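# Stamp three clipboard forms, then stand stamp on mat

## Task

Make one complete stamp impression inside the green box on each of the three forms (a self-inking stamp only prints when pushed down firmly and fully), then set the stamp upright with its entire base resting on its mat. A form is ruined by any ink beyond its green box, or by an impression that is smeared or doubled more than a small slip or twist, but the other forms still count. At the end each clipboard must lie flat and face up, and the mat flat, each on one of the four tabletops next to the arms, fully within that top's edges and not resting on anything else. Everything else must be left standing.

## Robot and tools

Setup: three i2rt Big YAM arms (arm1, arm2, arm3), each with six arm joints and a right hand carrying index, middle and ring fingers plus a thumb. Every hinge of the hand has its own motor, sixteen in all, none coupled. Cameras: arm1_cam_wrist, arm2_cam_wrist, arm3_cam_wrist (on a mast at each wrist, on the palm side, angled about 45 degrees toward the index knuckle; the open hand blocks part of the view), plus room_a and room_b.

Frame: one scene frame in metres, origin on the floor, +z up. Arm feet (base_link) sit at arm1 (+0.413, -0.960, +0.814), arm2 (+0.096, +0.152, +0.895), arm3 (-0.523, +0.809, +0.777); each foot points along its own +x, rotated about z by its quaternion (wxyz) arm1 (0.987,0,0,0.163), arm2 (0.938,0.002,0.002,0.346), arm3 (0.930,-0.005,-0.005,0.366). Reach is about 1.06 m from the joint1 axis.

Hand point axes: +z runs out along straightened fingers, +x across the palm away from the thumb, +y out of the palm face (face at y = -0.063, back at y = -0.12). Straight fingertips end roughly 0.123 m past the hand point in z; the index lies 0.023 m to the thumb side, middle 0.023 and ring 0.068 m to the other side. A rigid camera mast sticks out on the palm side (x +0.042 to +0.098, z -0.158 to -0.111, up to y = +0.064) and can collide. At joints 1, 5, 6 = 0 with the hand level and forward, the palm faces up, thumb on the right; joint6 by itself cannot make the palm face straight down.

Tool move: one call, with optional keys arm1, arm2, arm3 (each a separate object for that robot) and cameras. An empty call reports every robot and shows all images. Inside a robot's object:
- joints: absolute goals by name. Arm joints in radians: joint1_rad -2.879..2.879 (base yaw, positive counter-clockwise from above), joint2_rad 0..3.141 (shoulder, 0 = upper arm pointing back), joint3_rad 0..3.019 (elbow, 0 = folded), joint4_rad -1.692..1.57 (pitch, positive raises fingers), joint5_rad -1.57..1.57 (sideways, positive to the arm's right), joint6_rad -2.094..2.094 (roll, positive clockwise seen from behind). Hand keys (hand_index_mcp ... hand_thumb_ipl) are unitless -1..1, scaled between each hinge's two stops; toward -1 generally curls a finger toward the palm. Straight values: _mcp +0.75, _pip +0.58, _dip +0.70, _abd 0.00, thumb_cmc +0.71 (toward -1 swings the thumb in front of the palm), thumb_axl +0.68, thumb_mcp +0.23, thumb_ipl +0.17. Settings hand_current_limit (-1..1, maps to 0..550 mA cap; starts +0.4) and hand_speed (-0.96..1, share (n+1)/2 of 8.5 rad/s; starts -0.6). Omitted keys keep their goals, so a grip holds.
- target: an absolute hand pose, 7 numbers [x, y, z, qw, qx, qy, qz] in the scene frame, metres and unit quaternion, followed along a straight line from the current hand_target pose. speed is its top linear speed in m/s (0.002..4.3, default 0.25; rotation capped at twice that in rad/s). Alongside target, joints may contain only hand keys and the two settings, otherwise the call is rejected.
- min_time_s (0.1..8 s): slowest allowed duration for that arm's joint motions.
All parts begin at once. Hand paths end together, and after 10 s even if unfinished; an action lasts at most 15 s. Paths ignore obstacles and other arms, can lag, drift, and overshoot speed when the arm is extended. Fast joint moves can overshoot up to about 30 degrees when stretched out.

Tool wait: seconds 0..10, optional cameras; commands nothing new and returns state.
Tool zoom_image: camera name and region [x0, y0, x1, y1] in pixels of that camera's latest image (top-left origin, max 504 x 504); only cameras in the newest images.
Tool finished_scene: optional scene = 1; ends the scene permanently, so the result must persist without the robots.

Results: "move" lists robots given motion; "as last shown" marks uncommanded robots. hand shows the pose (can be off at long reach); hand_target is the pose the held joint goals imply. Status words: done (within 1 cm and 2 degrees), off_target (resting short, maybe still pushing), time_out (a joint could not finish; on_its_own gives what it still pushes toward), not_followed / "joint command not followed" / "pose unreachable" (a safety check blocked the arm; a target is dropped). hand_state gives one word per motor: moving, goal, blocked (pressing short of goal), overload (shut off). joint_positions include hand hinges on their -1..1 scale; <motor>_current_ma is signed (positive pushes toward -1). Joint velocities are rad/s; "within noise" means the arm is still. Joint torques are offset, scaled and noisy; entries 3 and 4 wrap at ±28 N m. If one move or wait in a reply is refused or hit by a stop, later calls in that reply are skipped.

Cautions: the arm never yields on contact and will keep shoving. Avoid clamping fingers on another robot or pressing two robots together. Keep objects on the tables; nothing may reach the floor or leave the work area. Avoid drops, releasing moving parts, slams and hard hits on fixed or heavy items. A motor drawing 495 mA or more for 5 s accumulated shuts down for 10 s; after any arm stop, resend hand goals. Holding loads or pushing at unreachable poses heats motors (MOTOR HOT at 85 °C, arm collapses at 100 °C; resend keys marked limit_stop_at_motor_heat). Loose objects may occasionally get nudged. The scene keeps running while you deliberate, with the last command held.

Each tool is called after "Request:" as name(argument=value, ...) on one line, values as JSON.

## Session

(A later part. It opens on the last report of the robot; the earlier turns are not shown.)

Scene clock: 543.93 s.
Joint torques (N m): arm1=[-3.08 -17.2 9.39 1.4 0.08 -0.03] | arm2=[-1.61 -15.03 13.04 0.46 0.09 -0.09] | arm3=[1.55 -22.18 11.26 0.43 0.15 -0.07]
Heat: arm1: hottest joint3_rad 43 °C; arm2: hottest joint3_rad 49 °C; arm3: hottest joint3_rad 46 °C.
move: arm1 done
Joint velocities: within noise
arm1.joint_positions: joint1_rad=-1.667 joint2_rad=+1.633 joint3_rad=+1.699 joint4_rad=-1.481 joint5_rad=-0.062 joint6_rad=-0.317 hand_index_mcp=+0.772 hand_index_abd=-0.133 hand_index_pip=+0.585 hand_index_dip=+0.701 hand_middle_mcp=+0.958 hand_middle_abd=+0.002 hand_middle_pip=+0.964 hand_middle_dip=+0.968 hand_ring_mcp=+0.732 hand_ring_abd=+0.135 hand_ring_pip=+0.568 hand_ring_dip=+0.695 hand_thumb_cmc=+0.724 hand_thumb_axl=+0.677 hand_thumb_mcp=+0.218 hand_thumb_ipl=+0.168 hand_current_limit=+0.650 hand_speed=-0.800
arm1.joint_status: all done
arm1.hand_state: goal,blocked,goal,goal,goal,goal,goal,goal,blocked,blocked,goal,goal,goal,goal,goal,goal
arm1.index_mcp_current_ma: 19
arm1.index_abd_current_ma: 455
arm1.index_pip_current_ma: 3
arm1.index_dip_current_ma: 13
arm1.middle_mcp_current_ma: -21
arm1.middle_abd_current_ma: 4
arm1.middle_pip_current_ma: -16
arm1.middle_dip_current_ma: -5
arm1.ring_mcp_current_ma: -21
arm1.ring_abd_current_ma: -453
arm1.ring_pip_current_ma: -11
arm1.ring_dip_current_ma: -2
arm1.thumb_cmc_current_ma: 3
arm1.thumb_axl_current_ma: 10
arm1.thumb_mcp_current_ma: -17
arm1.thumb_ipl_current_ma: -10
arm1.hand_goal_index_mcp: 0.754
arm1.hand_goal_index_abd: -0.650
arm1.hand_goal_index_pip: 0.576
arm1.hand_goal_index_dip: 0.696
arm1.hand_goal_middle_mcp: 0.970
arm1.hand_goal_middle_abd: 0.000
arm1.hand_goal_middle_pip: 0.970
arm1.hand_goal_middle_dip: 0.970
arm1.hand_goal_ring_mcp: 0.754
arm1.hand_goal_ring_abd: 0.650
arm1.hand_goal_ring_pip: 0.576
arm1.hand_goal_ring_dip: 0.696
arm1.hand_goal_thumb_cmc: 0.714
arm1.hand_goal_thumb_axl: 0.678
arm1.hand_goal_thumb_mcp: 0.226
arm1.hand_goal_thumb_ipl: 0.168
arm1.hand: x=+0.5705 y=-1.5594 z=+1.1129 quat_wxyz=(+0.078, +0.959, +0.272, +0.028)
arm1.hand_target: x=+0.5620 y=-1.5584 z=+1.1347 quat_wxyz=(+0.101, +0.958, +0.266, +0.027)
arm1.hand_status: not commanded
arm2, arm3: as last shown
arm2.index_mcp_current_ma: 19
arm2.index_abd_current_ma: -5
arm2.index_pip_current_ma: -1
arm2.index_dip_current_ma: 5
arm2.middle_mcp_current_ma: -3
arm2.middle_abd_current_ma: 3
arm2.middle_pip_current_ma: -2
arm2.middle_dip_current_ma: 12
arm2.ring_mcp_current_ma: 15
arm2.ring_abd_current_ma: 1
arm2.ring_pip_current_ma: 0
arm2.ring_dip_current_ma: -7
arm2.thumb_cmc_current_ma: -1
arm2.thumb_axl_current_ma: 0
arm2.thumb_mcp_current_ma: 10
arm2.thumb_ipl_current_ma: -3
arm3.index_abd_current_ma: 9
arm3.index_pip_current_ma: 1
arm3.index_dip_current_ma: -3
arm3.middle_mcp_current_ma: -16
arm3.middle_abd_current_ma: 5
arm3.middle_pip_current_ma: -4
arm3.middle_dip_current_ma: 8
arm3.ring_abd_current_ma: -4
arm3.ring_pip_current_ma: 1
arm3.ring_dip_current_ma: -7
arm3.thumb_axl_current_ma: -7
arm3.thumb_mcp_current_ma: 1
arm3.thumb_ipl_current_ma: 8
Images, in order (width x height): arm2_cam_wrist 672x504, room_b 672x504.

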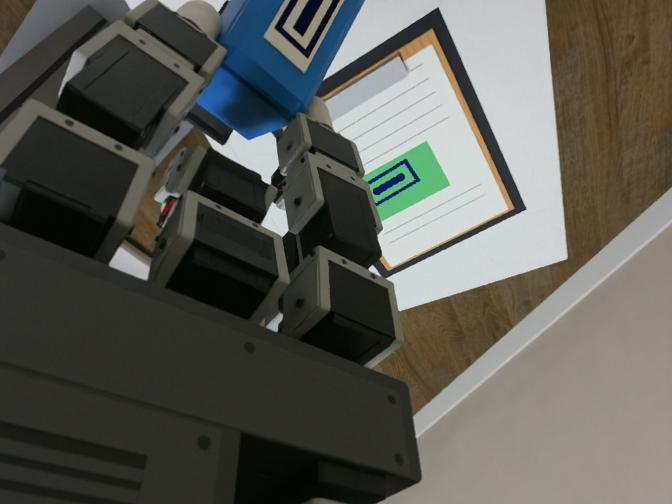

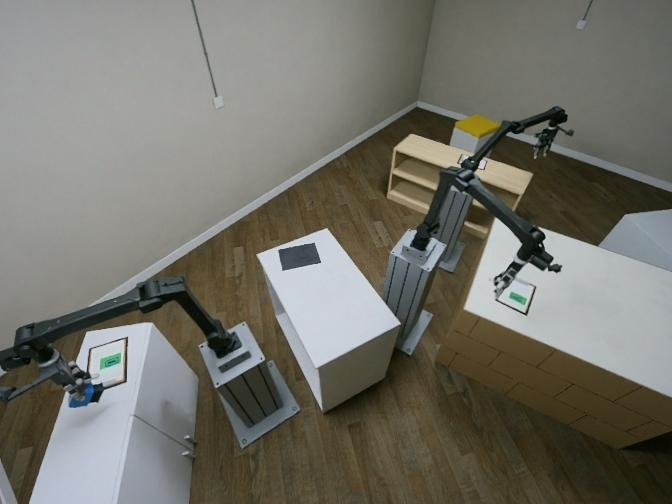

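Request:
move(arm1={"joints":{"joint1_rad":-1.42},"min_time_s":1.4}, cameras=["arm2_cam_wrist"])

Request:
zoom_image(camera="arm2_cam_wrist", region=[340, 130, 500, 250])

Scene clock: 546.07 s.
Joint torques (N m): arm1=[-1.44 -17.2 9.39 1.4 0.11 -0.03] | arm2=[-1.61 -15.03 13.04 0.46 0.09 -0.09] | arm3=[1.38 -22.18 11.25 0.49 0.14 -0.08]
Heat: arm1: hottest joint3_rad 43 °C; arm2: hottest joint3_rad 49 °C; arm3: hottest joint3_rad 46 °C.
move: arm1 done
Joint velocities: within noise
arm1.joint_positions: joint1_rad=-1.427 joint2_rad=+1.633 joint3_rad=+1.699 joint4_rad=-1.481 joint5_rad=-0.063 joint6_rad=-0.317 hand_index_mcp=+0.774 hand_index_abd=-0.134 hand_index_pip=+0.587 hand_index_dip=+0.701 hand_middle_mcp=+0.958 hand_middle_abd=+0.000 hand_middle_pip=+0.964 hand_middle_dip=+0.968 hand_ring_mcp=+0.732 hand_ring_abd=+0.135 hand_ring_pip=+0.568 hand_ring_dip=+0.695 hand_thumb_cmc=+0.724 hand_thumb_axl=+0.677 hand_thumb_mcp=+0.218 hand_thumb_ipl=+0.168 hand_current_limit=+0.650 hand_speed=-0.800
arm1.joint_status: all done
arm1.hand_state: goal,blocked,goal,goal,goal,goal,goal,goal,blocked,blocked,goal,goal,goal,goal,goal,goal
arm1.index_mcp_current_ma: 16
arm1.index_abd_current_ma: 453
arm1.index_pip_current_ma: 6
arm1.index_dip_current_ma: 6
arm1.middle_mcp_current_ma: -28
arm1.middle_abd_current_ma: 3
arm1.middle_pip_current_ma: -18
arm1.middle_dip_current_ma: -5
arm1.ring_mcp_current_ma: -10
arm1.ring_abd_current_ma: -454
arm1.ring_pip_current_ma: -10
arm1.ring_dip_current_ma: 0
arm1.thumb_cmc_current_ma: 1
arm1.thumb_axl_current_ma: 14
arm1.thumb_mcp_current_ma: -19
arm1.thumb_ipl_current_ma: -10
arm1.hand_goal_index_mcp: 0.754
arm1.hand_goal_index_abd: -0.650
arm1.hand_goal_index_pip: 0.576
arm1.hand_goal_index_dip: 0.696
arm1.hand_goal_middle_mcp: 0.970
arm1.hand_goal_middle_abd: 0.000
arm1.hand_goal_middle_pip: 0.970
arm1.hand_goal_middle_dip: 0.970
arm1.hand_goal_ring_mcp: 0.754
arm1.hand_goal_ring_abd: 0.650
arm1.hand_goal_ring_pip: 0.576
arm1.hand_goal_ring_dip: 0.696
arm1.hand_goal_thumb_cmc: 0.714
arm1.hand_goal_thumb_axl: 0.678
arm1.hand_goal_thumb_mcp: 0.226
arm1.hand_goal_thumb_ipl: 0.168
arm1.hand: x=+0.7085 y=-1.5048 z=+1.1129 quat_wxyz=(+0.075, +0.919, +0.385, +0.038)
arm1.hand_target: x=+0.7108 y=-1.4999 z=+1.1348 quat_wxyz=(+0.097, +0.915, +0.388, +0.040)
arm1.hand_status: not commanded
arm2, arm3: as last shown
arm2.index_mcp_current_ma: 1
arm2.index_abd_current_ma: -19
arm2.index_pip_current_ma: -3
arm2.index_dip_current_ma: 13
arm2.middle_mcp_current_ma: -17
arm2.middle_abd_current_ma: -23
arm2.middle_pip_current_ma: 0
arm2.middle_dip_current_ma: -10
arm2.ring_mcp_current_ma: 14
arm2.ring_abd_current_ma: 4
arm2.ring_pip_current_ma: 8
arm2.ring_dip_current_ma: 11
arm2.thumb_cmc_current_ma: 6
arm2.thumb_axl_current_ma: -6
arm2.thumb_mcp_current_ma: -10
arm2.thumb_ipl_current_ma: -18
arm3.index_mcp_current_ma: -2
arm3.index_abd_current_ma: 4
arm3.index_dip_current_ma: -5
arm3.middle_mcp_current_ma: -12
arm3.middle_abd_current_ma: 10
arm3.middle_dip_current_ma: 10
arm3.ring_abd_current_ma: -9
arm3.ring_dip_current_ma: -3
arm3.thumb_cmc_current_ma: 12
arm3.thumb_axl_current_ma: -10
arm3.thumb_mcp_current_ma: -3
arm3.thumb_ipl_current_ma: 2
Images, in order (width x height): arm2_cam_wrist 672x504.

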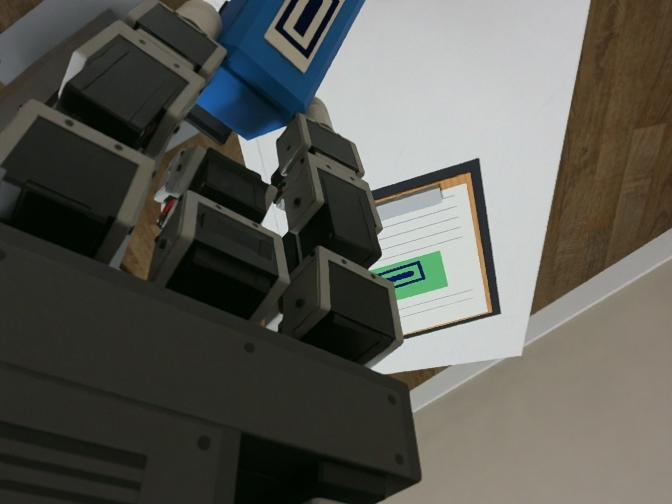

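Scaled by 3.150.

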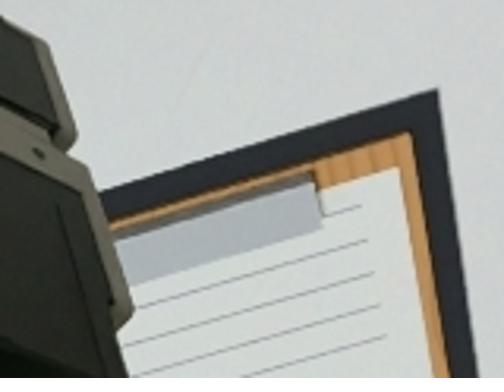

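Request:
move(arm1={"joints":{"joint1_rad":-1.55,"joint6_rad":0.05},"min_time_s":1.4}, cameras=["arm2_cam_wrist"])

Request:
zoom_image(camera="arm2_cam_wrist", region=[360, 60, 560, 210])

Scene clock: 548.67 s.
Joint torques (N m): arm1=[-2.9 -17.14 9.37 1.39 0.12 0.06] | arm2=[-1.61 -15.03 13.05 0.46 0.09 -0.09] | arm3=[1.44 -22.18 11.28 0.44 0.14 -0.07]
Heat: arm1: hottest joint3_rad 43 °C; arm2: hottest joint3_rad 49 °C; arm3: hottest joint3_rad 46 °C.
move: arm1 done
Joint velocities: within noise
arm1.joint_positions: joint1_rad=-1.539 joint2_rad=+1.633 joint3_rad=+1.699 joint4_rad=-1.481 joint5_rad=-0.063 joint6_rad=+0.040 hand_index_mcp=+0.774 hand_index_abd=-0.133 hand_index_pip=+0.587 hand_index_dip=+0.701 hand_middle_mcp=+0.958 hand_middle_abd=+0.002 hand_middle_pip=+0.964 hand_middle_dip=+0.968 hand_ring_mcp=+0.732 hand_ring_abd=+0.135 hand_ring_pip=+0.568 hand_ring_dip=+0.695 hand_thumb_cmc=+0.724 hand_thumb_axl=+0.677 hand_thumb_mcp=+0.218 hand_thumb_ipl=+0.168 hand_current_limit=+0.650 hand_speed=-0.800
arm1.joint_status: all done
arm1.hand_state: goal,blocked,goal,goal,goal,goal,goal,goal,blocked,blocked,goal,goal,goal,goal,goal,goal
arm1.index_mcp_current_ma: 20
arm1.index_abd_current_ma: 452
arm1.index_pip_current_ma: 6
arm1.index_dip_current_ma: 11
arm1.middle_mcp_current_ma: -23
arm1.middle_abd_current_ma: 4
arm1.middle_pip_current_ma: -11
arm1.middle_dip_current_ma: -1
arm1.ring_mcp_current_ma: -17
arm1.ring_abd_current_ma: -459
arm1.ring_pip_current_ma: -9
arm1.ring_dip_current_ma: 0
arm1.thumb_cmc_current_ma: 3
arm1.thumb_axl_current_ma: 11
arm1.thumb_mcp_current_ma: -24
arm1.thumb_ipl_current_ma: -10
arm1.hand_goal_index_mcp: 0.754
arm1.hand_goal_index_abd: -0.650
arm1.hand_goal_index_pip: 0.576
arm1.hand_goal_index_dip: 0.696
arm1.hand_goal_middle_mcp: 0.970
arm1.hand_goal_middle_abd: 0.000
arm1.hand_goal_middle_pip: 0.970
arm1.hand_goal_middle_dip: 0.970
arm1.hand_goal_ring_mcp: 0.754
arm1.hand_goal_ring_abd: 0.650
arm1.hand_goal_ring_pip: 0.576
arm1.hand_goal_ring_dip: 0.696
arm1.hand_goal_thumb_cmc: 0.714
arm1.hand_goal_thumb_axl: 0.678
arm1.hand_goal_thumb_mcp: 0.226
arm1.hand_goal_thumb_ipl: 0.168
arm1.hand: x=+0.6158 y=-1.5420 z=+1.1104 quat_wxyz=(+0.069, +0.983, +0.162, +0.046)
arm1.hand_target: x=+0.6072 y=-1.5415 z=+1.1319 quat_wxyz=(+0.092, +0.983, +0.151, +0.051)
arm1.hand_status: not commanded
arm2, arm3: as last shown
arm2.index_mcp_current_ma: 6
arm2.index_abd_current_ma: -14
arm2.index_pip_current_ma: -15
arm2.index_dip_current_ma: 1
arm2.middle_abd_current_ma: -4
arm2.middle_pip_current_ma: -8
arm2.middle_dip_current_ma: -11
arm2.ring_mcp_current_ma: 20
arm2.ring_abd_current_ma: -4
arm2.ring_pip_current_ma: 1
arm2.ring_dip_current_ma: 2
arm2.thumb_cmc_current_ma: 3
arm2.thumb_axl_current_ma: -11
arm2.thumb_mcp_current_ma: -3
arm2.thumb_ipl_current_ma: -17
arm3.index_mcp_current_ma: -3
arm3.index_abd_current_ma: 1
arm3.index_pip_current_ma: 3
arm3.middle_mcp_current_ma: -14
arm3.middle_abd_current_ma: 8
arm3.middle_pip_current_ma: -7
arm3.middle_dip_current_ma: 6
arm3.ring_abd_current_ma: -7
arm3.ring_pip_current_ma: 0
arm3.ring_dip_current_ma: -9
arm3.thumb_cmc_current_ma: 11
arm3.thumb_axl_current_ma: -11
arm3.thumb_ipl_current_ma: 7
Images, in order (width x height): arm2_cam_wrist 672x504.

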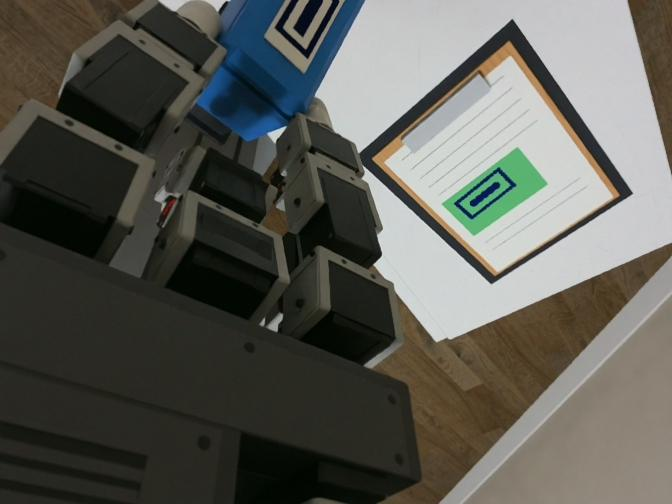

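Scaled by 2.520.

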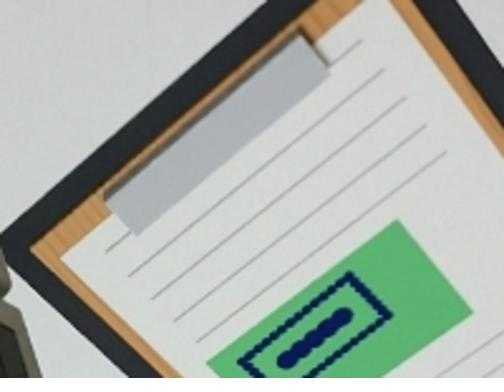

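Request:
zoom_image(camera="arm2_cam_wrist", region=[430, 140, 560, 240])

Scaled by 3.877.

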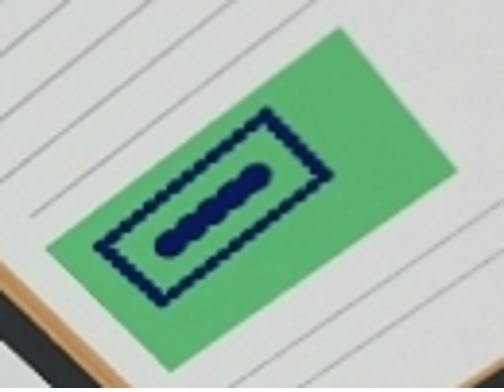

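Request:
move(arm1={"joints":{"joint1_rad":0.3,"joint6_rad":0.0,"joint5_rad":0.0},"min_time_s":3.2})

Request:
move(arm1={"joints":{"joint1_rad":1.9},"min_time_s":3.0}, cameras=["arm2_cam_wrist","room_b","room_a"])

Scene clock: 552.87 s.
Joint torques (N m): arm1=[-2.43 -17.08 9.39 1.37 0.31 -0.11] | arm2=[-1.61 -15.03 13.05 0.46 0.09 -0.09] | arm3=[1.61 -22.3 11.26 0.5 0.15 -0.08]
Heat: arm1: hottest joint3_rad 43 °C; arm2: hottest joint3_rad 49 °C; arm3: hottest joint3_rad 46 °C.
move: arm1 done
Joint velocities: within noise
arm1.joint_positions: joint1_rad=+0.305 joint2_rad=+1.633 joint3_rad=+1.699 joint4_rad=-1.479 joint5_rad=-0.002 joint6_rad=+0.010 hand_index_mcp=+0.774 hand_index_abd=-0.134 hand_index_pip=+0.587 hand_index_dip=+0.701 hand_middle_mcp=+0.958 hand_middle_abd=-0.009 hand_middle_pip=+0.964 hand_middle_dip=+0.968 hand_ring_mcp=+0.732 hand_ring_abd=+0.134 hand_ring_pip=+0.568 hand_ring_dip=+0.695 hand_thumb_cmc=+0.724 hand_thumb_axl=+0.677 hand_thumb_mcp=+0.218 hand_thumb_ipl=+0.168 hand_current_limit=+0.650 hand_speed=-0.800
arm1.joint_status: all done
arm1.hand_state: goal,blocked,goal,goal,goal,goal,goal,goal,blocked,blocked,goal,goal,goal,goal,goal,goal
arm1.index_mcp_current_ma: 21
arm1.index_abd_current_ma: 452
arm1.index_pip_current_ma: 5
arm1.index_dip_current_ma: 7
arm1.middle_mcp_current_ma: -25
arm1.middle_abd_current_ma: -7
arm1.middle_pip_current_ma: -17
arm1.middle_dip_current_ma: -3
arm1.ring_mcp_current_ma: -18
arm1.ring_abd_current_ma: -458
arm1.ring_pip_current_ma: -12
arm1.ring_dip_current_ma: -1
arm1.thumb_cmc_current_ma: 2
arm1.thumb_axl_current_ma: 6
arm1.thumb_mcp_current_ma: -20
arm1.thumb_ipl_current_ma: -8
arm1.hand_goal_index_mcp: 0.754
arm1.hand_goal_index_abd: -0.650
arm1.hand_goal_index_pip: 0.576
arm1.hand_goal_index_dip: 0.696
arm1.hand_goal_middle_mcp: 0.970
arm1.hand_goal_middle_abd: 0.000
arm1.hand_goal_middle_pip: 0.970
arm1.hand_goal_middle_dip: 0.970
arm1.hand_goal_ring_mcp: 0.754
arm1.hand_goal_ring_abd: 0.650
arm1.hand_goal_ring_pip: 0.576
arm1.hand_goal_ring_dip: 0.696
arm1.hand_goal_thumb_cmc: 0.714
arm1.hand_goal_thumb_axl: 0.678
arm1.hand_goal_thumb_mcp: 0.226
arm1.hand_goal_thumb_ipl: 0.168
arm1.hand: x=+0.9245 y=-0.6144 z=+1.1127 quat_wxyz=(+0.034, +0.455, +0.887, +0.071)
arm1.hand_target: x=+0.9231 y=-0.6183 z=+1.1343 quat_wxyz=(+0.046, +0.452, +0.886, +0.090)
arm1.hand_status: not commanded
arm2, arm3: as last shown
arm2.index_abd_current_ma: -11
arm2.index_pip_current_ma: -8
arm2.index_dip_current_ma: 2
arm2.middle_mcp_current_ma: -31
arm2.middle_abd_current_ma: -2
arm2.middle_pip_current_ma: -10
arm2.middle_dip_current_ma: 11
arm2.ring_mcp_current_ma: 26
arm2.ring_abd_current_ma: -10
arm2.ring_pip_current_ma: -1
arm2.ring_dip_current_ma: -7
arm2.thumb_cmc_current_ma: 2
arm2.thumb_axl_current_ma: 14
arm2.thumb_mcp_current_ma: -12
arm2.thumb_ipl_current_ma: -9
arm3.index_mcp_current_ma: -5
arm3.index_abd_current_ma: 9
arm3.index_pip_current_ma: -2
arm3.middle_mcp_current_ma: -10
arm3.middle_abd_current_ma: 7
arm3.middle_pip_current_ma: -2
arm3.middle_dip_current_ma: 10
arm3.ring_mcp_current_ma: 8
arm3.ring_abd_current_ma: -8
arm3.ring_pip_current_ma: 3
arm3.ring_dip_current_ma: -6
arm3.thumb_cmc_current_ma: 8
arm3.thumb_axl_current_ma: -9
arm3.thumb_mcp_current_ma: -4
arm3.thumb_ipl_current_ma: 9
pictures: none

Scene clock: 556.33 s.
Joint torques (N m): arm1=[-2.32 -17.2 9.39 1.31 0.32 -0.11] | arm2=[-1.61 -15.03 13.05 0.46 0.1 -0.08] | arm3=[1.49 -22.18 11.29 0.43 0.15 -0.07]
Heat: arm1: hottest joint3_rad 43 °C; arm2: hottest joint3_rad 49 °C; arm3: hottest joint3_rad 46 °C.
move: arm1 done
Joint velocities: within noise
arm1.joint_positions: joint1_rad=+1.903 joint2_rad=+1.633 joint3_rad=+1.699 joint4_rad=-1.479 joint5_rad=-0.002 joint6_rad=+0.009 hand_index_mcp=+0.774 hand_index_abd=-0.134 hand_index_pip=+0.587 hand_index_dip=+0.701 hand_middle_mcp=+0.958 hand_middle_abd=-0.009 hand_middle_pip=+0.964 hand_middle_dip=+0.968 hand_ring_mcp=+0.732 hand_ring_abd=+0.135 hand_ring_pip=+0.568 hand_ring_dip=+0.695 hand_thumb_cmc=+0.724 hand_thumb_axl=+0.677 hand_thumb_mcp=+0.218 hand_thumb_ipl=+0.168 hand_current_limit=+0.650 hand_speed=-0.800
arm1.joint_status: all done
arm1.hand_state: goal,blocked,goal,goal,goal,goal,goal,goal,blocked,blocked,goal,goal,goal,goal,goal,goal
arm1.index_mcp_current_ma: 22
arm1.index_abd_current_ma: 450
arm1.index_pip_current_ma: 8
arm1.index_dip_current_ma: 6
arm1.middle_mcp_current_ma: -26
arm1.middle_abd_current_ma: -1
arm1.middle_pip_current_ma: -16
arm1.middle_dip_current_ma: -3
arm1.ring_mcp_current_ma: -17
arm1.ring_abd_current_ma: -455
arm1.ring_pip_current_ma: -9
arm1.ring_dip_current_ma: -1
arm1.thumb_cmc_current_ma: 6
arm1.thumb_axl_current_ma: 4
arm1.thumb_mcp_current_ma: -19
arm1.thumb_ipl_current_ma: -6
arm1.hand_goal_index_mcp: 0.754
arm1.hand_goal_index_abd: -0.650
arm1.hand_goal_index_pip: 0.576
arm1.hand_goal_index_dip: 0.696
arm1.hand_goal_middle_mcp: 0.970
arm1.hand_goal_middle_abd: 0.000
arm1.hand_goal_middle_pip: 0.970
arm1.hand_goal_middle_dip: 0.970
arm1.hand_goal_ring_mcp: 0.754
arm1.hand_goal_ring_abd: 0.650
arm1.hand_goal_ring_pip: 0.576
arm1.hand_goal_ring_dip: 0.696
arm1.hand_goal_thumb_cmc: 0.714
arm1.hand_goal_thumb_axl: 0.678
arm1.hand_goal_thumb_mcp: 0.226
arm1.hand_goal_thumb_ipl: 0.168
arm1.hand: x=+0.0530 y=-0.4587 z=+1.1128 quat_wxyz=(-0.027, -0.319, +0.944, +0.074)
arm1.hand_target: x=+0.0564 y=-0.4604 z=+1.1344 quat_wxyz=(-0.032, -0.321, +0.942, +0.095)
arm1.hand_status: not commanded
arm2, arm3: as last shown
arm2.index_mcp_current_ma: -5
arm2.index_abd_current_ma: -24
arm2.index_pip_current_ma: 17
arm2.middle_mcp_current_ma: -20
arm2.middle_abd_current_ma: 9
arm2.middle_pip_current_ma: -8
arm2.middle_dip_current_ma: 4
arm2.ring_mcp_current_ma: 20
arm2.ring_abd_current_ma: 17
arm2.ring_pip_current_ma: 5
arm2.ring_dip_current_ma: -1
arm2.thumb_cmc_current_ma: 3
arm2.thumb_axl_current_ma: 0
arm2.thumb_mcp_current_ma: -5
arm2.thumb_ipl_current_ma: -14
arm3.index_mcp_current_ma: -1
arm3.index_abd_current_ma: 6
arm3.index_pip_current_ma: 1
arm3.index_dip_current_ma: -3
arm3.middle_mcp_current_ma: -12
arm3.middle_abd_current_ma: 8
arm3.middle_pip_current_ma: -4
arm3.middle_dip_current_ma: 12
arm3.ring_mcp_current_ma: 7
arm3.ring_abd_current_ma: -7
arm3.ring_pip_current_ma: 4
arm3.ring_dip_current_ma: -5
arm3.thumb_cmc_current_ma: 7
arm3.thumb_axl_current_ma: -8
pictures: arm2_cam_wrist, room_a, room_b
Images, in order (width x height): arm2_cam_wrist 672x504, room_a 672x504, room_b 672x504.

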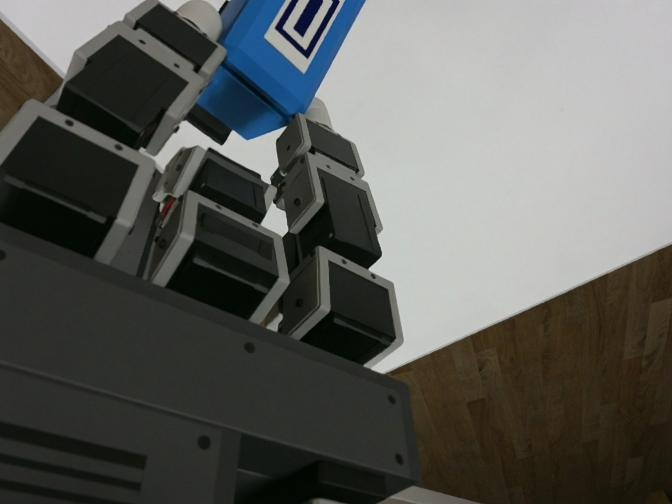

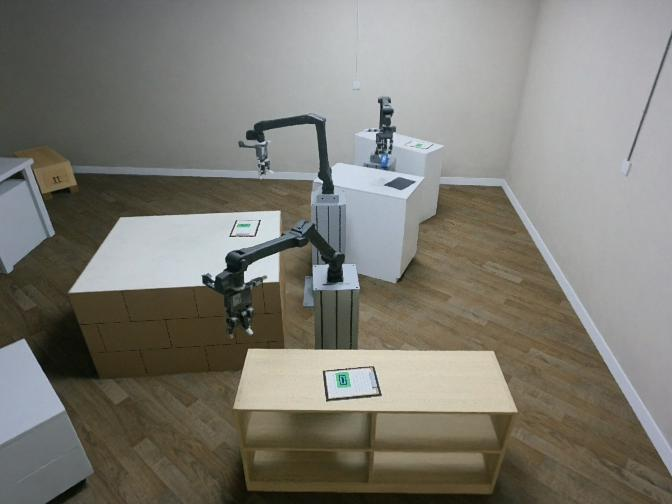

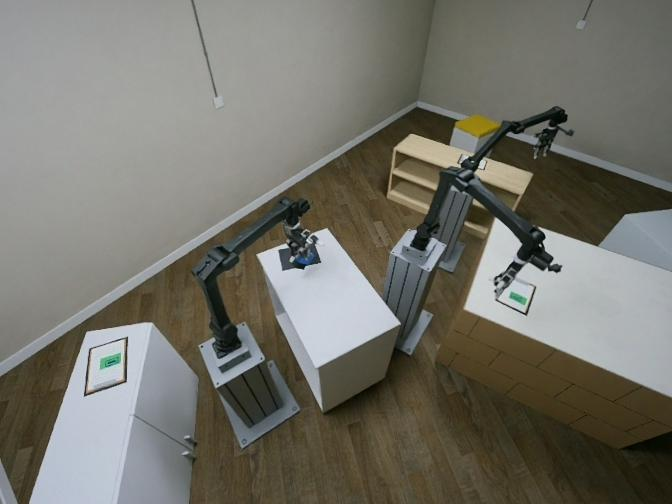

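Request:
zoom_image(camera="room_b", region=[265, 225, 335, 295])

Request:
zoom_image(camera="room_a", region=[360, 135, 430, 195])

Scaled by 7.200.

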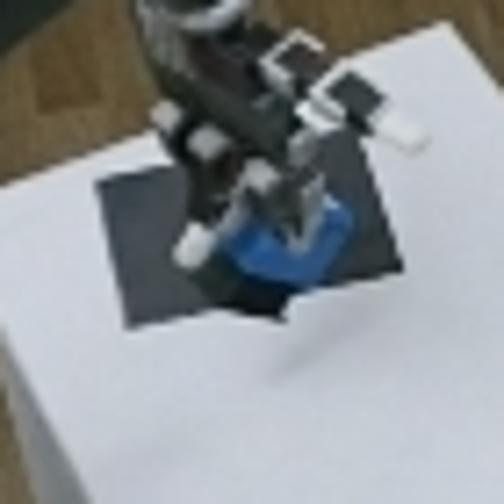

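Scaled by 7.200.

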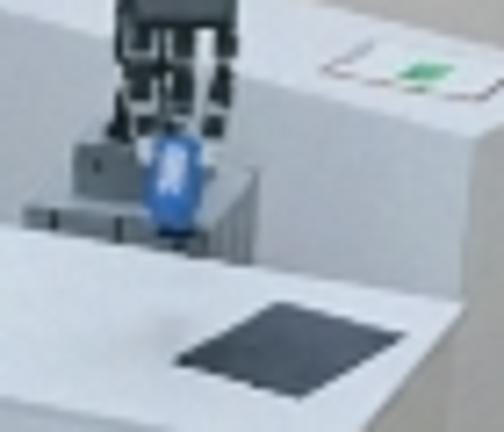

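Request:
move(arm1={"joints":{"joint1_rad":2.45,"joint6_rad":-0.3},"min_time_s":1.8}, cameras=["arm2_cam_wrist","room_b"])

Request:
zoom_image(camera="room_b", region=[265, 225, 335, 295])

Scene clock: 572.63 s.
Joint torques (N m): arm1=[-1.61 -17.26 9.42 1.35 0.22 -0.14] | arm2=[-1.61 -15.03 13.04 0.46 0.1 -0.09] | arm3=[1.49 -22.18 11.26 0.49 0.14 -0.07]
Heat: arm1: hottest joint3_rad 43 °C; arm2: hottest joint3_rad 49 °C; arm3: hottest joint3_rad 46 °C.
move: arm1 done
Joint velocities: within noise
arm1.joint_positions: joint1_rad=+2.446 joint2_rad=+1.633 joint3_rad=+1.699 joint4_rad=-1.479 joint5_rad=+0.000 joint6_rad=-0.290 hand_index_mcp=+0.774 hand_index_abd=-0.134 hand_index_pip=+0.587 hand_index_dip=+0.701 hand_middle_mcp=+0.958 hand_middle_abd=-0.009 hand_middle_pip=+0.964 hand_middle_dip=+0.968 hand_ring_mcp=+0.732 hand_ring_abd=+0.135 hand_ring_pip=+0.568 hand_ring_dip=+0.695 hand_thumb_cmc=+0.724 hand_thumb_axl=+0.677 hand_thumb_mcp=+0.218 hand_thumb_ipl=+0.168 hand_current_limit=+0.650 hand_speed=-0.800
arm1.joint_status: all done
arm1.hand_state: blocked,blocked,goal,goal,goal,goal,goal,goal,blocked,blocked,goal,goal,goal,goal,goal,goal
arm1.index_mcp_current_ma: 20
arm1.index_abd_current_ma: 451
arm1.index_pip_current_ma: 8
arm1.index_dip_current_ma: 8
arm1.middle_mcp_current_ma: -24
arm1.middle_abd_current_ma: -4
arm1.middle_pip_current_ma: -12
arm1.middle_dip_current_ma: -5
arm1.ring_mcp_current_ma: -18
arm1.ring_abd_current_ma: -453
arm1.ring_pip_current_ma: -12
arm1.ring_dip_current_ma: 1
arm1.thumb_cmc_current_ma: 3
arm1.thumb_axl_current_ma: 3
arm1.thumb_mcp_current_ma: -21
arm1.thumb_ipl_current_ma: -7
arm1.hand_goal_index_mcp: 0.754
arm1.hand_goal_index_abd: -0.650
arm1.hand_goal_index_pip: 0.576
arm1.hand_goal_index_dip: 0.696
arm1.hand_goal_middle_mcp: 0.970
arm1.hand_goal_middle_abd: 0.000
arm1.hand_goal_middle_pip: 0.970
arm1.hand_goal_middle_dip: 0.970
arm1.hand_goal_ring_mcp: 0.754
arm1.hand_goal_ring_abd: 0.650
arm1.hand_goal_ring_pip: 0.576
arm1.hand_goal_ring_dip: 0.696
arm1.hand_goal_thumb_cmc: 0.714
arm1.hand_goal_thumb_axl: 0.678
arm1.hand_goal_thumb_mcp: 0.226
arm1.hand_goal_thumb_ipl: 0.168
arm1.hand: x=-0.1664 y=-0.7397 z=+1.1132 quat_wxyz=(-0.035, -0.677, +0.732, +0.071)
arm1.hand_target: x=-0.1642 y=-0.7441 z=+1.1347 quat_wxyz=(-0.044, -0.681, +0.725, +0.091)
arm1.hand_status: not commanded
arm2.joint_positions: joint1_rad=-0.297 joint2_rad=+1.646 joint3_rad=+1.447 joint4_rad=-1.379 joint5_rad=-0.004 joint6_rad=+0.010 hand_index_mcp=+0.758 hand_index_abd=-0.021 hand_index_pip=+0.579 hand_index_dip=+0.695 hand_middle_mcp=+0.956 hand_middle_abd=-0.004 hand_middle_pip=+0.961 hand_middle_dip=+0.965 hand_ring_mcp=+0.759 hand_ring_abd=+0.012 hand_ring_pip=+0.573 hand_ring_dip=+0.687 hand_thumb_cmc=+0.727 hand_thumb_axl=+0.677 hand_thumb_mcp=+0.214 hand_thumb_ipl=+0.168 hand_current_limit=+0.400 hand_speed=-0.600
arm2.joint_status: not commanded
arm2.hand_state: goal,blocked,goal,goal,goal,goal,goal,goal,goal,goal,goal,goal,goal,goal,goal,goal
arm2.index_mcp_current_ma: -7
arm2.index_abd_current_ma: -18
arm2.index_pip_current_ma: -8
arm2.index_dip_current_ma: 0
arm2.middle_mcp_current_ma: -4
arm2.middle_abd_current_ma: 3
arm2.middle_pip_current_ma: -7
arm2.middle_dip_current_ma: 26
arm2.ring_mcp_current_ma: -4
arm2.ring_abd_current_ma: 10
arm2.ring_pip_current_ma: 11
arm2.ring_dip_current_ma: -15
arm2.thumb_cmc_current_ma: -4
arm2.thumb_axl_current_ma: 4
arm2.thumb_mcp_current_ma: 9
arm2.thumb_ipl_current_ma: -6
arm2.hand_goal_index_mcp: 0.754
arm2.hand_goal_index_abd: 0.000
arm2.hand_goal_index_pip: 0.576
arm2.hand_goal_index_dip: 0.696
arm2.hand_goal_middle_mcp: 0.970
arm2.hand_goal_middle_abd: 0.000
arm2.hand_goal_middle_pip: 0.970
arm2.hand_goal_middle_dip: 0.970
arm2.hand_goal_ring_mcp: 0.754
arm2.hand_goal_ring_abd: 0.000
arm2.hand_goal_ring_pip: 0.576
arm2.hand_goal_ring_dip: 0.696
arm2.hand_goal_thumb_cmc: 0.714
arm2.hand_goal_thumb_axl: 0.678
arm2.hand_goal_thumb_mcp: 0.226
arm2.hand_goal_thumb_ipl: 0.168
arm2.hand: x=+0.6339 y=+0.3596 z=+1.0719 quat_wxyz=(-0.007, +0.553, +0.833, -0.002)
arm2.hand_target: x=+0.6459 y=+0.3624 z=+1.0996 quat_wxyz=(+0.008, +0.553, +0.833, +0.019)
arm2.hand_status: not commanded
arm3.joint_positions: joint1_rad=+0.904 joint2_rad=+2.229 joint3_rad=+2.433 joint4_rad=-1.685 joint5_rad=+0.008 joint6_rad=+1.581 hand_index_mcp=+0.748 hand_index_abd=+0.003 hand_index_pip=+0.571 hand_index_dip=+0.701 hand_middle_mcp=+0.960 hand_middle_abd=+0.000 hand_middle_pip=+0.966 hand_middle_dip=+0.968 hand_ring_mcp=+0.748 hand_ring_abd=+0.007 hand_ring_pip=+0.570 hand_ring_dip=+0.698 hand_thumb_cmc=+0.719 hand_thumb_axl=+0.677 hand_thumb_mcp=+0.221 hand_thumb_ipl=+0.168 hand_current_limit=+0.400 hand_speed=-0.600
arm3.joint_status: not commanded
arm3.hand_state: goal,goal,goal,goal,goal,goal,goal,goal,goal,goal,goal,goal,goal,goal,goal,goal
arm3.index_mcp_current_ma: -6
arm3.index_abd_current_ma: 8
arm3.index_pip_current_ma: -3
arm3.index_dip_current_ma: -4
arm3.middle_mcp_current_ma: -10
arm3.middle_abd_current_ma: 4
arm3.middle_pip_current_ma: -4
arm3.middle_dip_current_ma: 11
arm3.ring_mcp_current_ma: 3
arm3.ring_abd_current_ma: -7
arm3.ring_pip_current_ma: 0
arm3.ring_dip_current_ma: -3
arm3.thumb_cmc_current_ma: 9
arm3.thumb_axl_current_ma: -13
arm3.thumb_mcp_current_ma: -1
arm3.thumb_ipl_current_ma: 4
arm3.hand_goal_index_mcp: 0.754
arm3.hand_goal_index_abd: 0.000
arm3.hand_goal_index_pip: 0.576
arm3.hand_goal_index_dip: 0.696
arm3.hand_goal_middle_mcp: 0.970
arm3.hand_goal_middle_abd: 0.000
arm3.hand_goal_middle_pip: 0.970
arm3.hand_goal_middle_dip: 0.970
arm3.hand_goal_ring_mcp: 0.754
arm3.hand_goal_ring_abd: 0.000
arm3.hand_goal_ring_pip: 0.576
arm3.hand_goal_ring_dip: 0.696
arm3.hand_goal_thumb_cmc: 0.714
arm3.hand_goal_thumb_axl: 0.678
arm3.hand_goal_thumb_mcp: 0.226
arm3.hand_goal_thumb_ipl: 0.168
arm3.hand: x=-0.4964 y=+1.4951 z=+0.9914 quat_wxyz=(-0.024, +0.680, +0.732, +0.036)
arm3.hand_target: x=-0.4940 y=+1.4990 z=+1.0070 quat_wxyz=(-0.033, +0.679, +0.732, +0.046)
arm3.hand_status: not commanded
Images, in order (width x height): arm2_cam_wrist 672x504, room_b 672x504.

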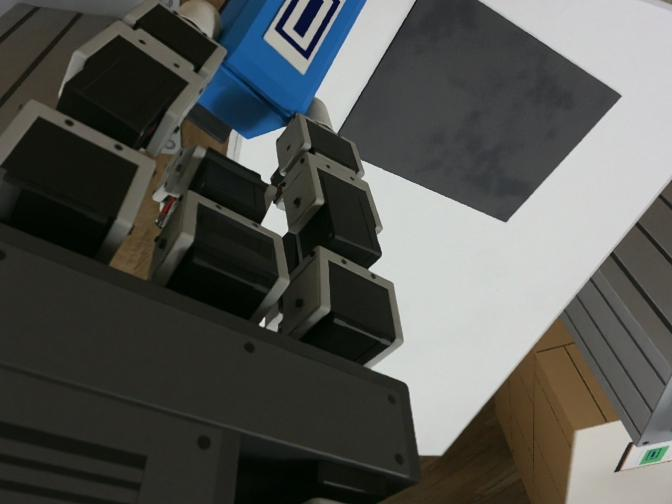

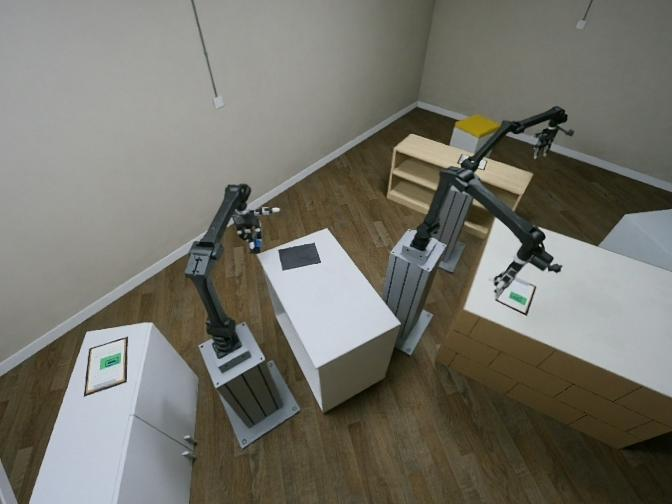

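Scaled by 7.200.

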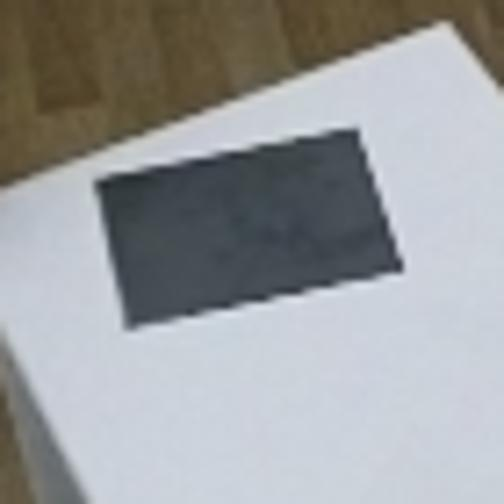

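Request:
zoom_image(camera="room_b", region=[230, 220, 280, 270])

Request:
zoom_image(camera="arm2_cam_wrist", region=[150, 0, 450, 225])

Scaled by 10.080.

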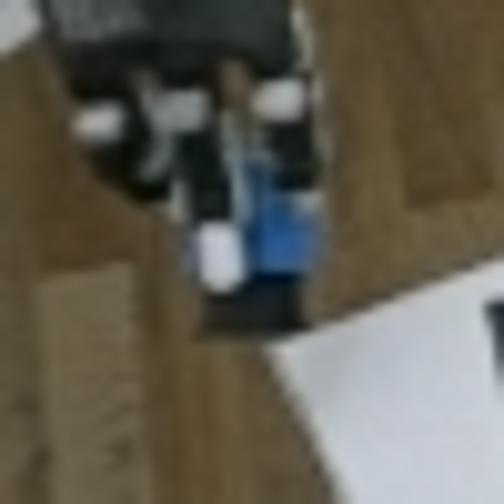

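Scaled by 1.680.

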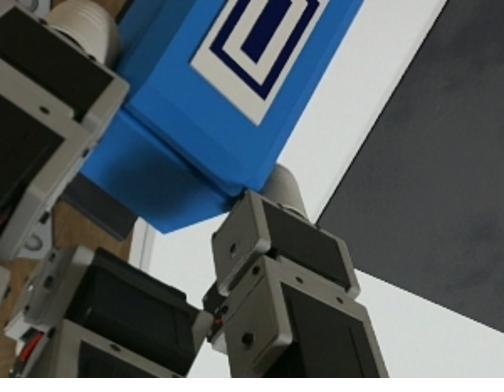

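Request:
move(cameras=["room_a","arm2_cam_wrist"])

Request:
zoom_image(camera="room_a", region=[390, 120, 440, 170])

Scene clock: 574.97 s.
Joint torques (N m): arm1=[-1.73 -17.2 9.39 1.33 0.21 -0.11] | arm2=[-1.61 -15.03 13.05 0.46 0.1 -0.08] | arm3=[1.61 -22.12 11.25 0.44 0.15 -0.07]
Heat: arm1: hottest joint3_rad 43 °C; arm2: hottest joint3_rad 49 °C; arm3: hottest joint3_rad 46 °C.
Joint velocities: within noise
arm1.joint_positions: joint1_rad=+2.446 joint2_rad=+1.633 joint3_rad=+1.699 joint4_rad=-1.479 joint5_rad=+0.000 joint6_rad=-0.290 hand_index_mcp=+0.774 hand_index_abd=-0.134 hand_index_pip=+0.587 hand_index_dip=+0.701 hand_middle_mcp=+0.958 hand_middle_abd=-0.009 hand_middle_pip=+0.964 hand_middle_dip=+0.968 hand_ring_mcp=+0.732 hand_ring_abd=+0.135 hand_ring_pip=+0.568 hand_ring_dip=+0.695 hand_thumb_cmc=+0.724 hand_thumb_axl=+0.677 hand_thumb_mcp=+0.218 hand_thumb_ipl=+0.168 hand_current_limit=+0.650 hand_speed=-0.800
arm1.joint_status: all done
arm1.hand_state: blocked,blocked,goal,goal,goal,goal,goal,goal,blocked,blocked,goal,goal,goal,goal,goal,goal
arm1.index_mcp_current_ma: 23
arm1.index_abd_current_ma: 454
arm1.index_pip_current_ma: 13
arm1.index_dip_current_ma: 6
arm1.middle_mcp_current_ma: -27
arm1.middle_abd_current_ma: -5
arm1.middle_pip_current_ma: -10
arm1.middle_dip_current_ma: -4
arm1.ring_mcp_current_ma: -17
arm1.ring_abd_current_ma: -455
arm1.ring_pip_current_ma: -12
arm1.ring_dip_current_ma: -1
arm1.thumb_cmc_current_ma: 3
arm1.thumb_axl_current_ma: 7
arm1.thumb_mcp_current_ma: -18
arm1.thumb_ipl_current_ma: -10
arm1.hand_goal_index_mcp: 0.754
arm1.hand_goal_index_abd: -0.650
arm1.hand_goal_index_pip: 0.576
arm1.hand_goal_index_dip: 0.696
arm1.hand_goal_middle_mcp: 0.970
arm1.hand_goal_middle_abd: 0.000
arm1.hand_goal_middle_pip: 0.970
arm1.hand_goal_middle_dip: 0.970
arm1.hand_goal_ring_mcp: 0.754
arm1.hand_goal_ring_abd: 0.650
arm1.hand_goal_ring_pip: 0.576
arm1.hand_goal_ring_dip: 0.696
arm1.hand_goal_thumb_cmc: 0.714
arm1.hand_goal_thumb_axl: 0.678
arm1.hand_goal_thumb_mcp: 0.226
arm1.hand_goal_thumb_ipl: 0.168
arm1.hand: x=-0.1664 y=-0.7397 z=+1.1132 quat_wxyz=(-0.035, -0.677, +0.731, +0.071) (m; scene frame)
arm1.hand_target: x=-0.1642 y=-0.7441 z=+1.1347 quat_wxyz=(-0.044, -0.681, +0.725, +0.091) (m; scene frame)
arm1.hand_status: not commanded
arm2.joint_positions: joint1_rad=-0.297 joint2_rad=+1.646 joint3_rad=+1.447 joint4_rad=-1.379 joint5_rad=-0.004 joint6_rad=+0.010 hand_index_mcp=+0.758 hand_index_abd=-0.021 hand_index_pip=+0.579 hand_index_dip=+0.695 hand_middle_mcp=+0.956 hand_middle_abd=-0.004 hand_middle_pip=+0.961 hand_middle_dip=+0.965 hand_ring_mcp=+0.759 hand_ring_abd=+0.012 hand_ring_pip=+0.573 hand_ring_dip=+0.687 hand_thumb_cmc=+0.727 hand_thumb_axl=+0.677 hand_thumb_mcp=+0.214 hand_thumb_ipl=+0.168 hand_current_limit=+0.400 hand_speed=-0.600
arm2.joint_status: not commanded
arm2.hand_state: goal,blocked,goal,goal,goal,goal,goal,goal,goal,goal,goal,goal,goal,goal,goal,goal
arm2.index_mcp_current_ma: 4
arm2.index_abd_current_ma: -14
arm2.index_pip_current_ma: -1
arm2.index_dip_current_ma: -6
arm2.middle_mcp_current_ma: -12
arm2.middle_abd_current_ma: 10
arm2.middle_pip_current_ma: -14
arm2.middle_dip_current_ma: 6
arm2.ring_mcp_current_ma: 10
arm2.ring_abd_current_ma: -7
arm2.ring_pip_current_ma: 0
arm2.ring_dip_current_ma: -4
arm2.thumb_cmc_current_ma: 18
arm2.thumb_axl_current_ma: -16
arm2.thumb_mcp_current_ma: -13
arm2.thumb_ipl_current_ma: 0
arm2.hand_goal_index_mcp: 0.754
arm2.hand_goal_index_abd: 0.000
arm2.hand_goal_index_pip: 0.576
arm2.hand_goal_index_dip: 0.696
arm2.hand_goal_middle_mcp: 0.970
arm2.hand_goal_middle_abd: 0.000
arm2.hand_goal_middle_pip: 0.970
arm2.hand_goal_middle_dip: 0.970
arm2.hand_goal_ring_mcp: 0.754
arm2.hand_goal_ring_abd: 0.000
arm2.hand_goal_ring_pip: 0.576
arm2.hand_goal_ring_dip: 0.696
arm2.hand_goal_thumb_cmc: 0.714
arm2.hand_goal_thumb_axl: 0.678
arm2.hand_goal_thumb_mcp: 0.226
arm2.hand_goal_thumb_ipl: 0.168
arm2.hand: x=+0.6339 y=+0.3596 z=+1.0719 quat_wxyz=(-0.007, +0.553, +0.833, -0.002) (m; scene frame)
arm2.hand_target: x=+0.6459 y=+0.3624 z=+1.0996 quat_wxyz=(+0.008, +0.553, +0.833, +0.019) (m; scene frame)
arm2.hand_status: not commanded
arm3.joint_positions: joint1_rad=+0.904 joint2_rad=+2.229 joint3_rad=+2.433 joint4_rad=-1.685 joint5_rad=+0.008 joint6_rad=+1.581 hand_index_mcp=+0.748 hand_index_abd=+0.003 hand_index_pip=+0.571 hand_index_dip=+0.701 hand_middle_mcp=+0.960 hand_middle_abd=+0.000 hand_middle_pip=+0.966 hand_middle_dip=+0.968 hand_ring_mcp=+0.748 hand_ring_abd=+0.007 hand_ring_pip=+0.570 hand_ring_dip=+0.698 hand_thumb_cmc=+0.719 hand_thumb_axl=+0.677 hand_thumb_mcp=+0.221 hand_thumb_ipl=+0.168 hand_current_limit=+0.400 hand_speed=-0.600
arm3.joint_status: not commanded
arm3.hand_state: goal,goal,goal,goal,goal,goal,goal,goal,goal,goal,goal,goal,goal,goal,goal,goal
arm3.index_mcp_current_ma: -1
arm3.index_abd_current_ma: 6
arm3.index_pip_current_ma: -3
arm3.index_dip_current_ma: -5
arm3.middle_mcp_current_ma: -14
arm3.middle_abd_current_ma: 10
arm3.middle_pip_current_ma: -4
arm3.middle_dip_current_ma: 12
arm3.ring_mcp_current_ma: 7
arm3.ring_abd_current_ma: -2
arm3.ring_pip_current_ma: 5
arm3.ring_dip_current_ma: -7
arm3.thumb_cmc_current_ma: 6
arm3.thumb_axl_current_ma: -10
arm3.thumb_mcp_current_ma: -1
arm3.thumb_ipl_current_ma: 9
arm3.hand_goal_index_mcp: 0.754
arm3.hand_goal_index_abd: 0.000
arm3.hand_goal_index_pip: 0.576
arm3.hand_goal_index_dip: 0.696
arm3.hand_goal_middle_mcp: 0.970
arm3.hand_goal_middle_abd: 0.000
arm3.hand_goal_middle_pip: 0.970
arm3.hand_goal_middle_dip: 0.970
arm3.hand_goal_ring_mcp: 0.754
arm3.hand_goal_ring_abd: 0.000
arm3.hand_goal_ring_pip: 0.576
arm3.hand_goal_ring_dip: 0.696
arm3.hand_goal_thumb_cmc: 0.714
arm3.hand_goal_thumb_axl: 0.678
arm3.hand_goal_thumb_mcp: 0.226
arm3.hand_goal_thumb_ipl: 0.168
arm3.hand: x=-0.4964 y=+1.4951 z=+0.9914 quat_wxyz=(-0.024, +0.680, +0.732, +0.036) (m; scene frame)
arm3.hand_target: x=-0.4940 y=+1.4990 z=+1.0070 quat_wxyz=(-0.033, +0.679, +0.732, +0.046) (m; scene frame)
arm3.hand_status: not commanded
pictures: arm2_cam_wrist, room_a
Images, in order (width x height): arm2_cam_wrist 672x504, room_a 672x504.

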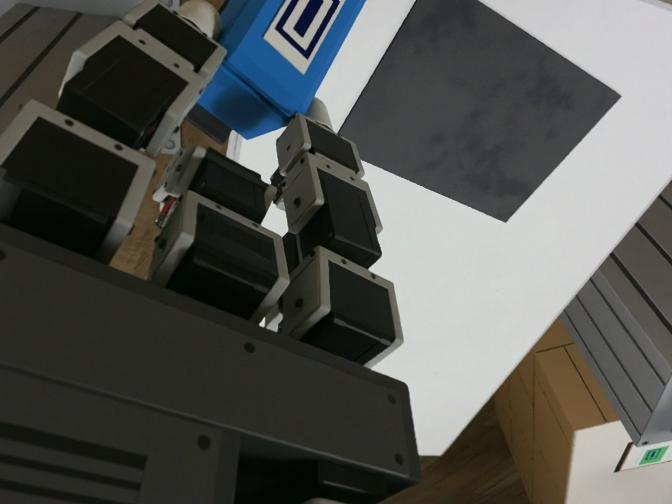

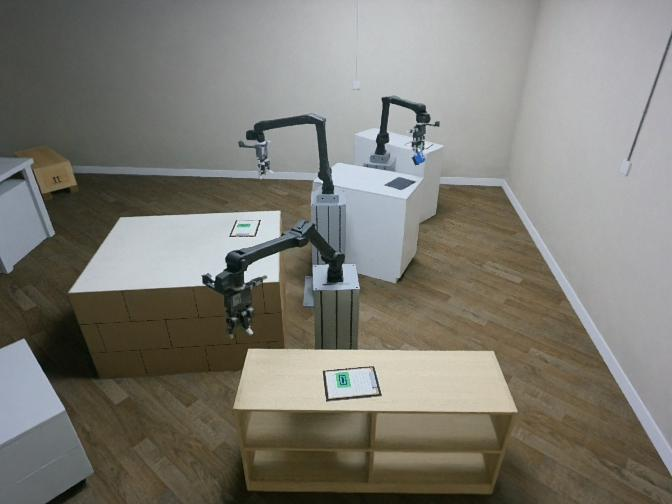

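Scaled by 10.080.

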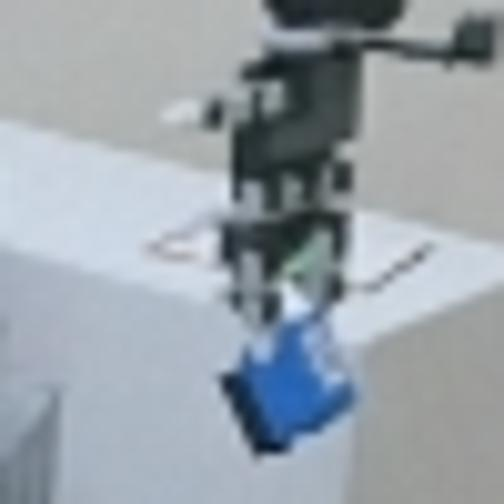

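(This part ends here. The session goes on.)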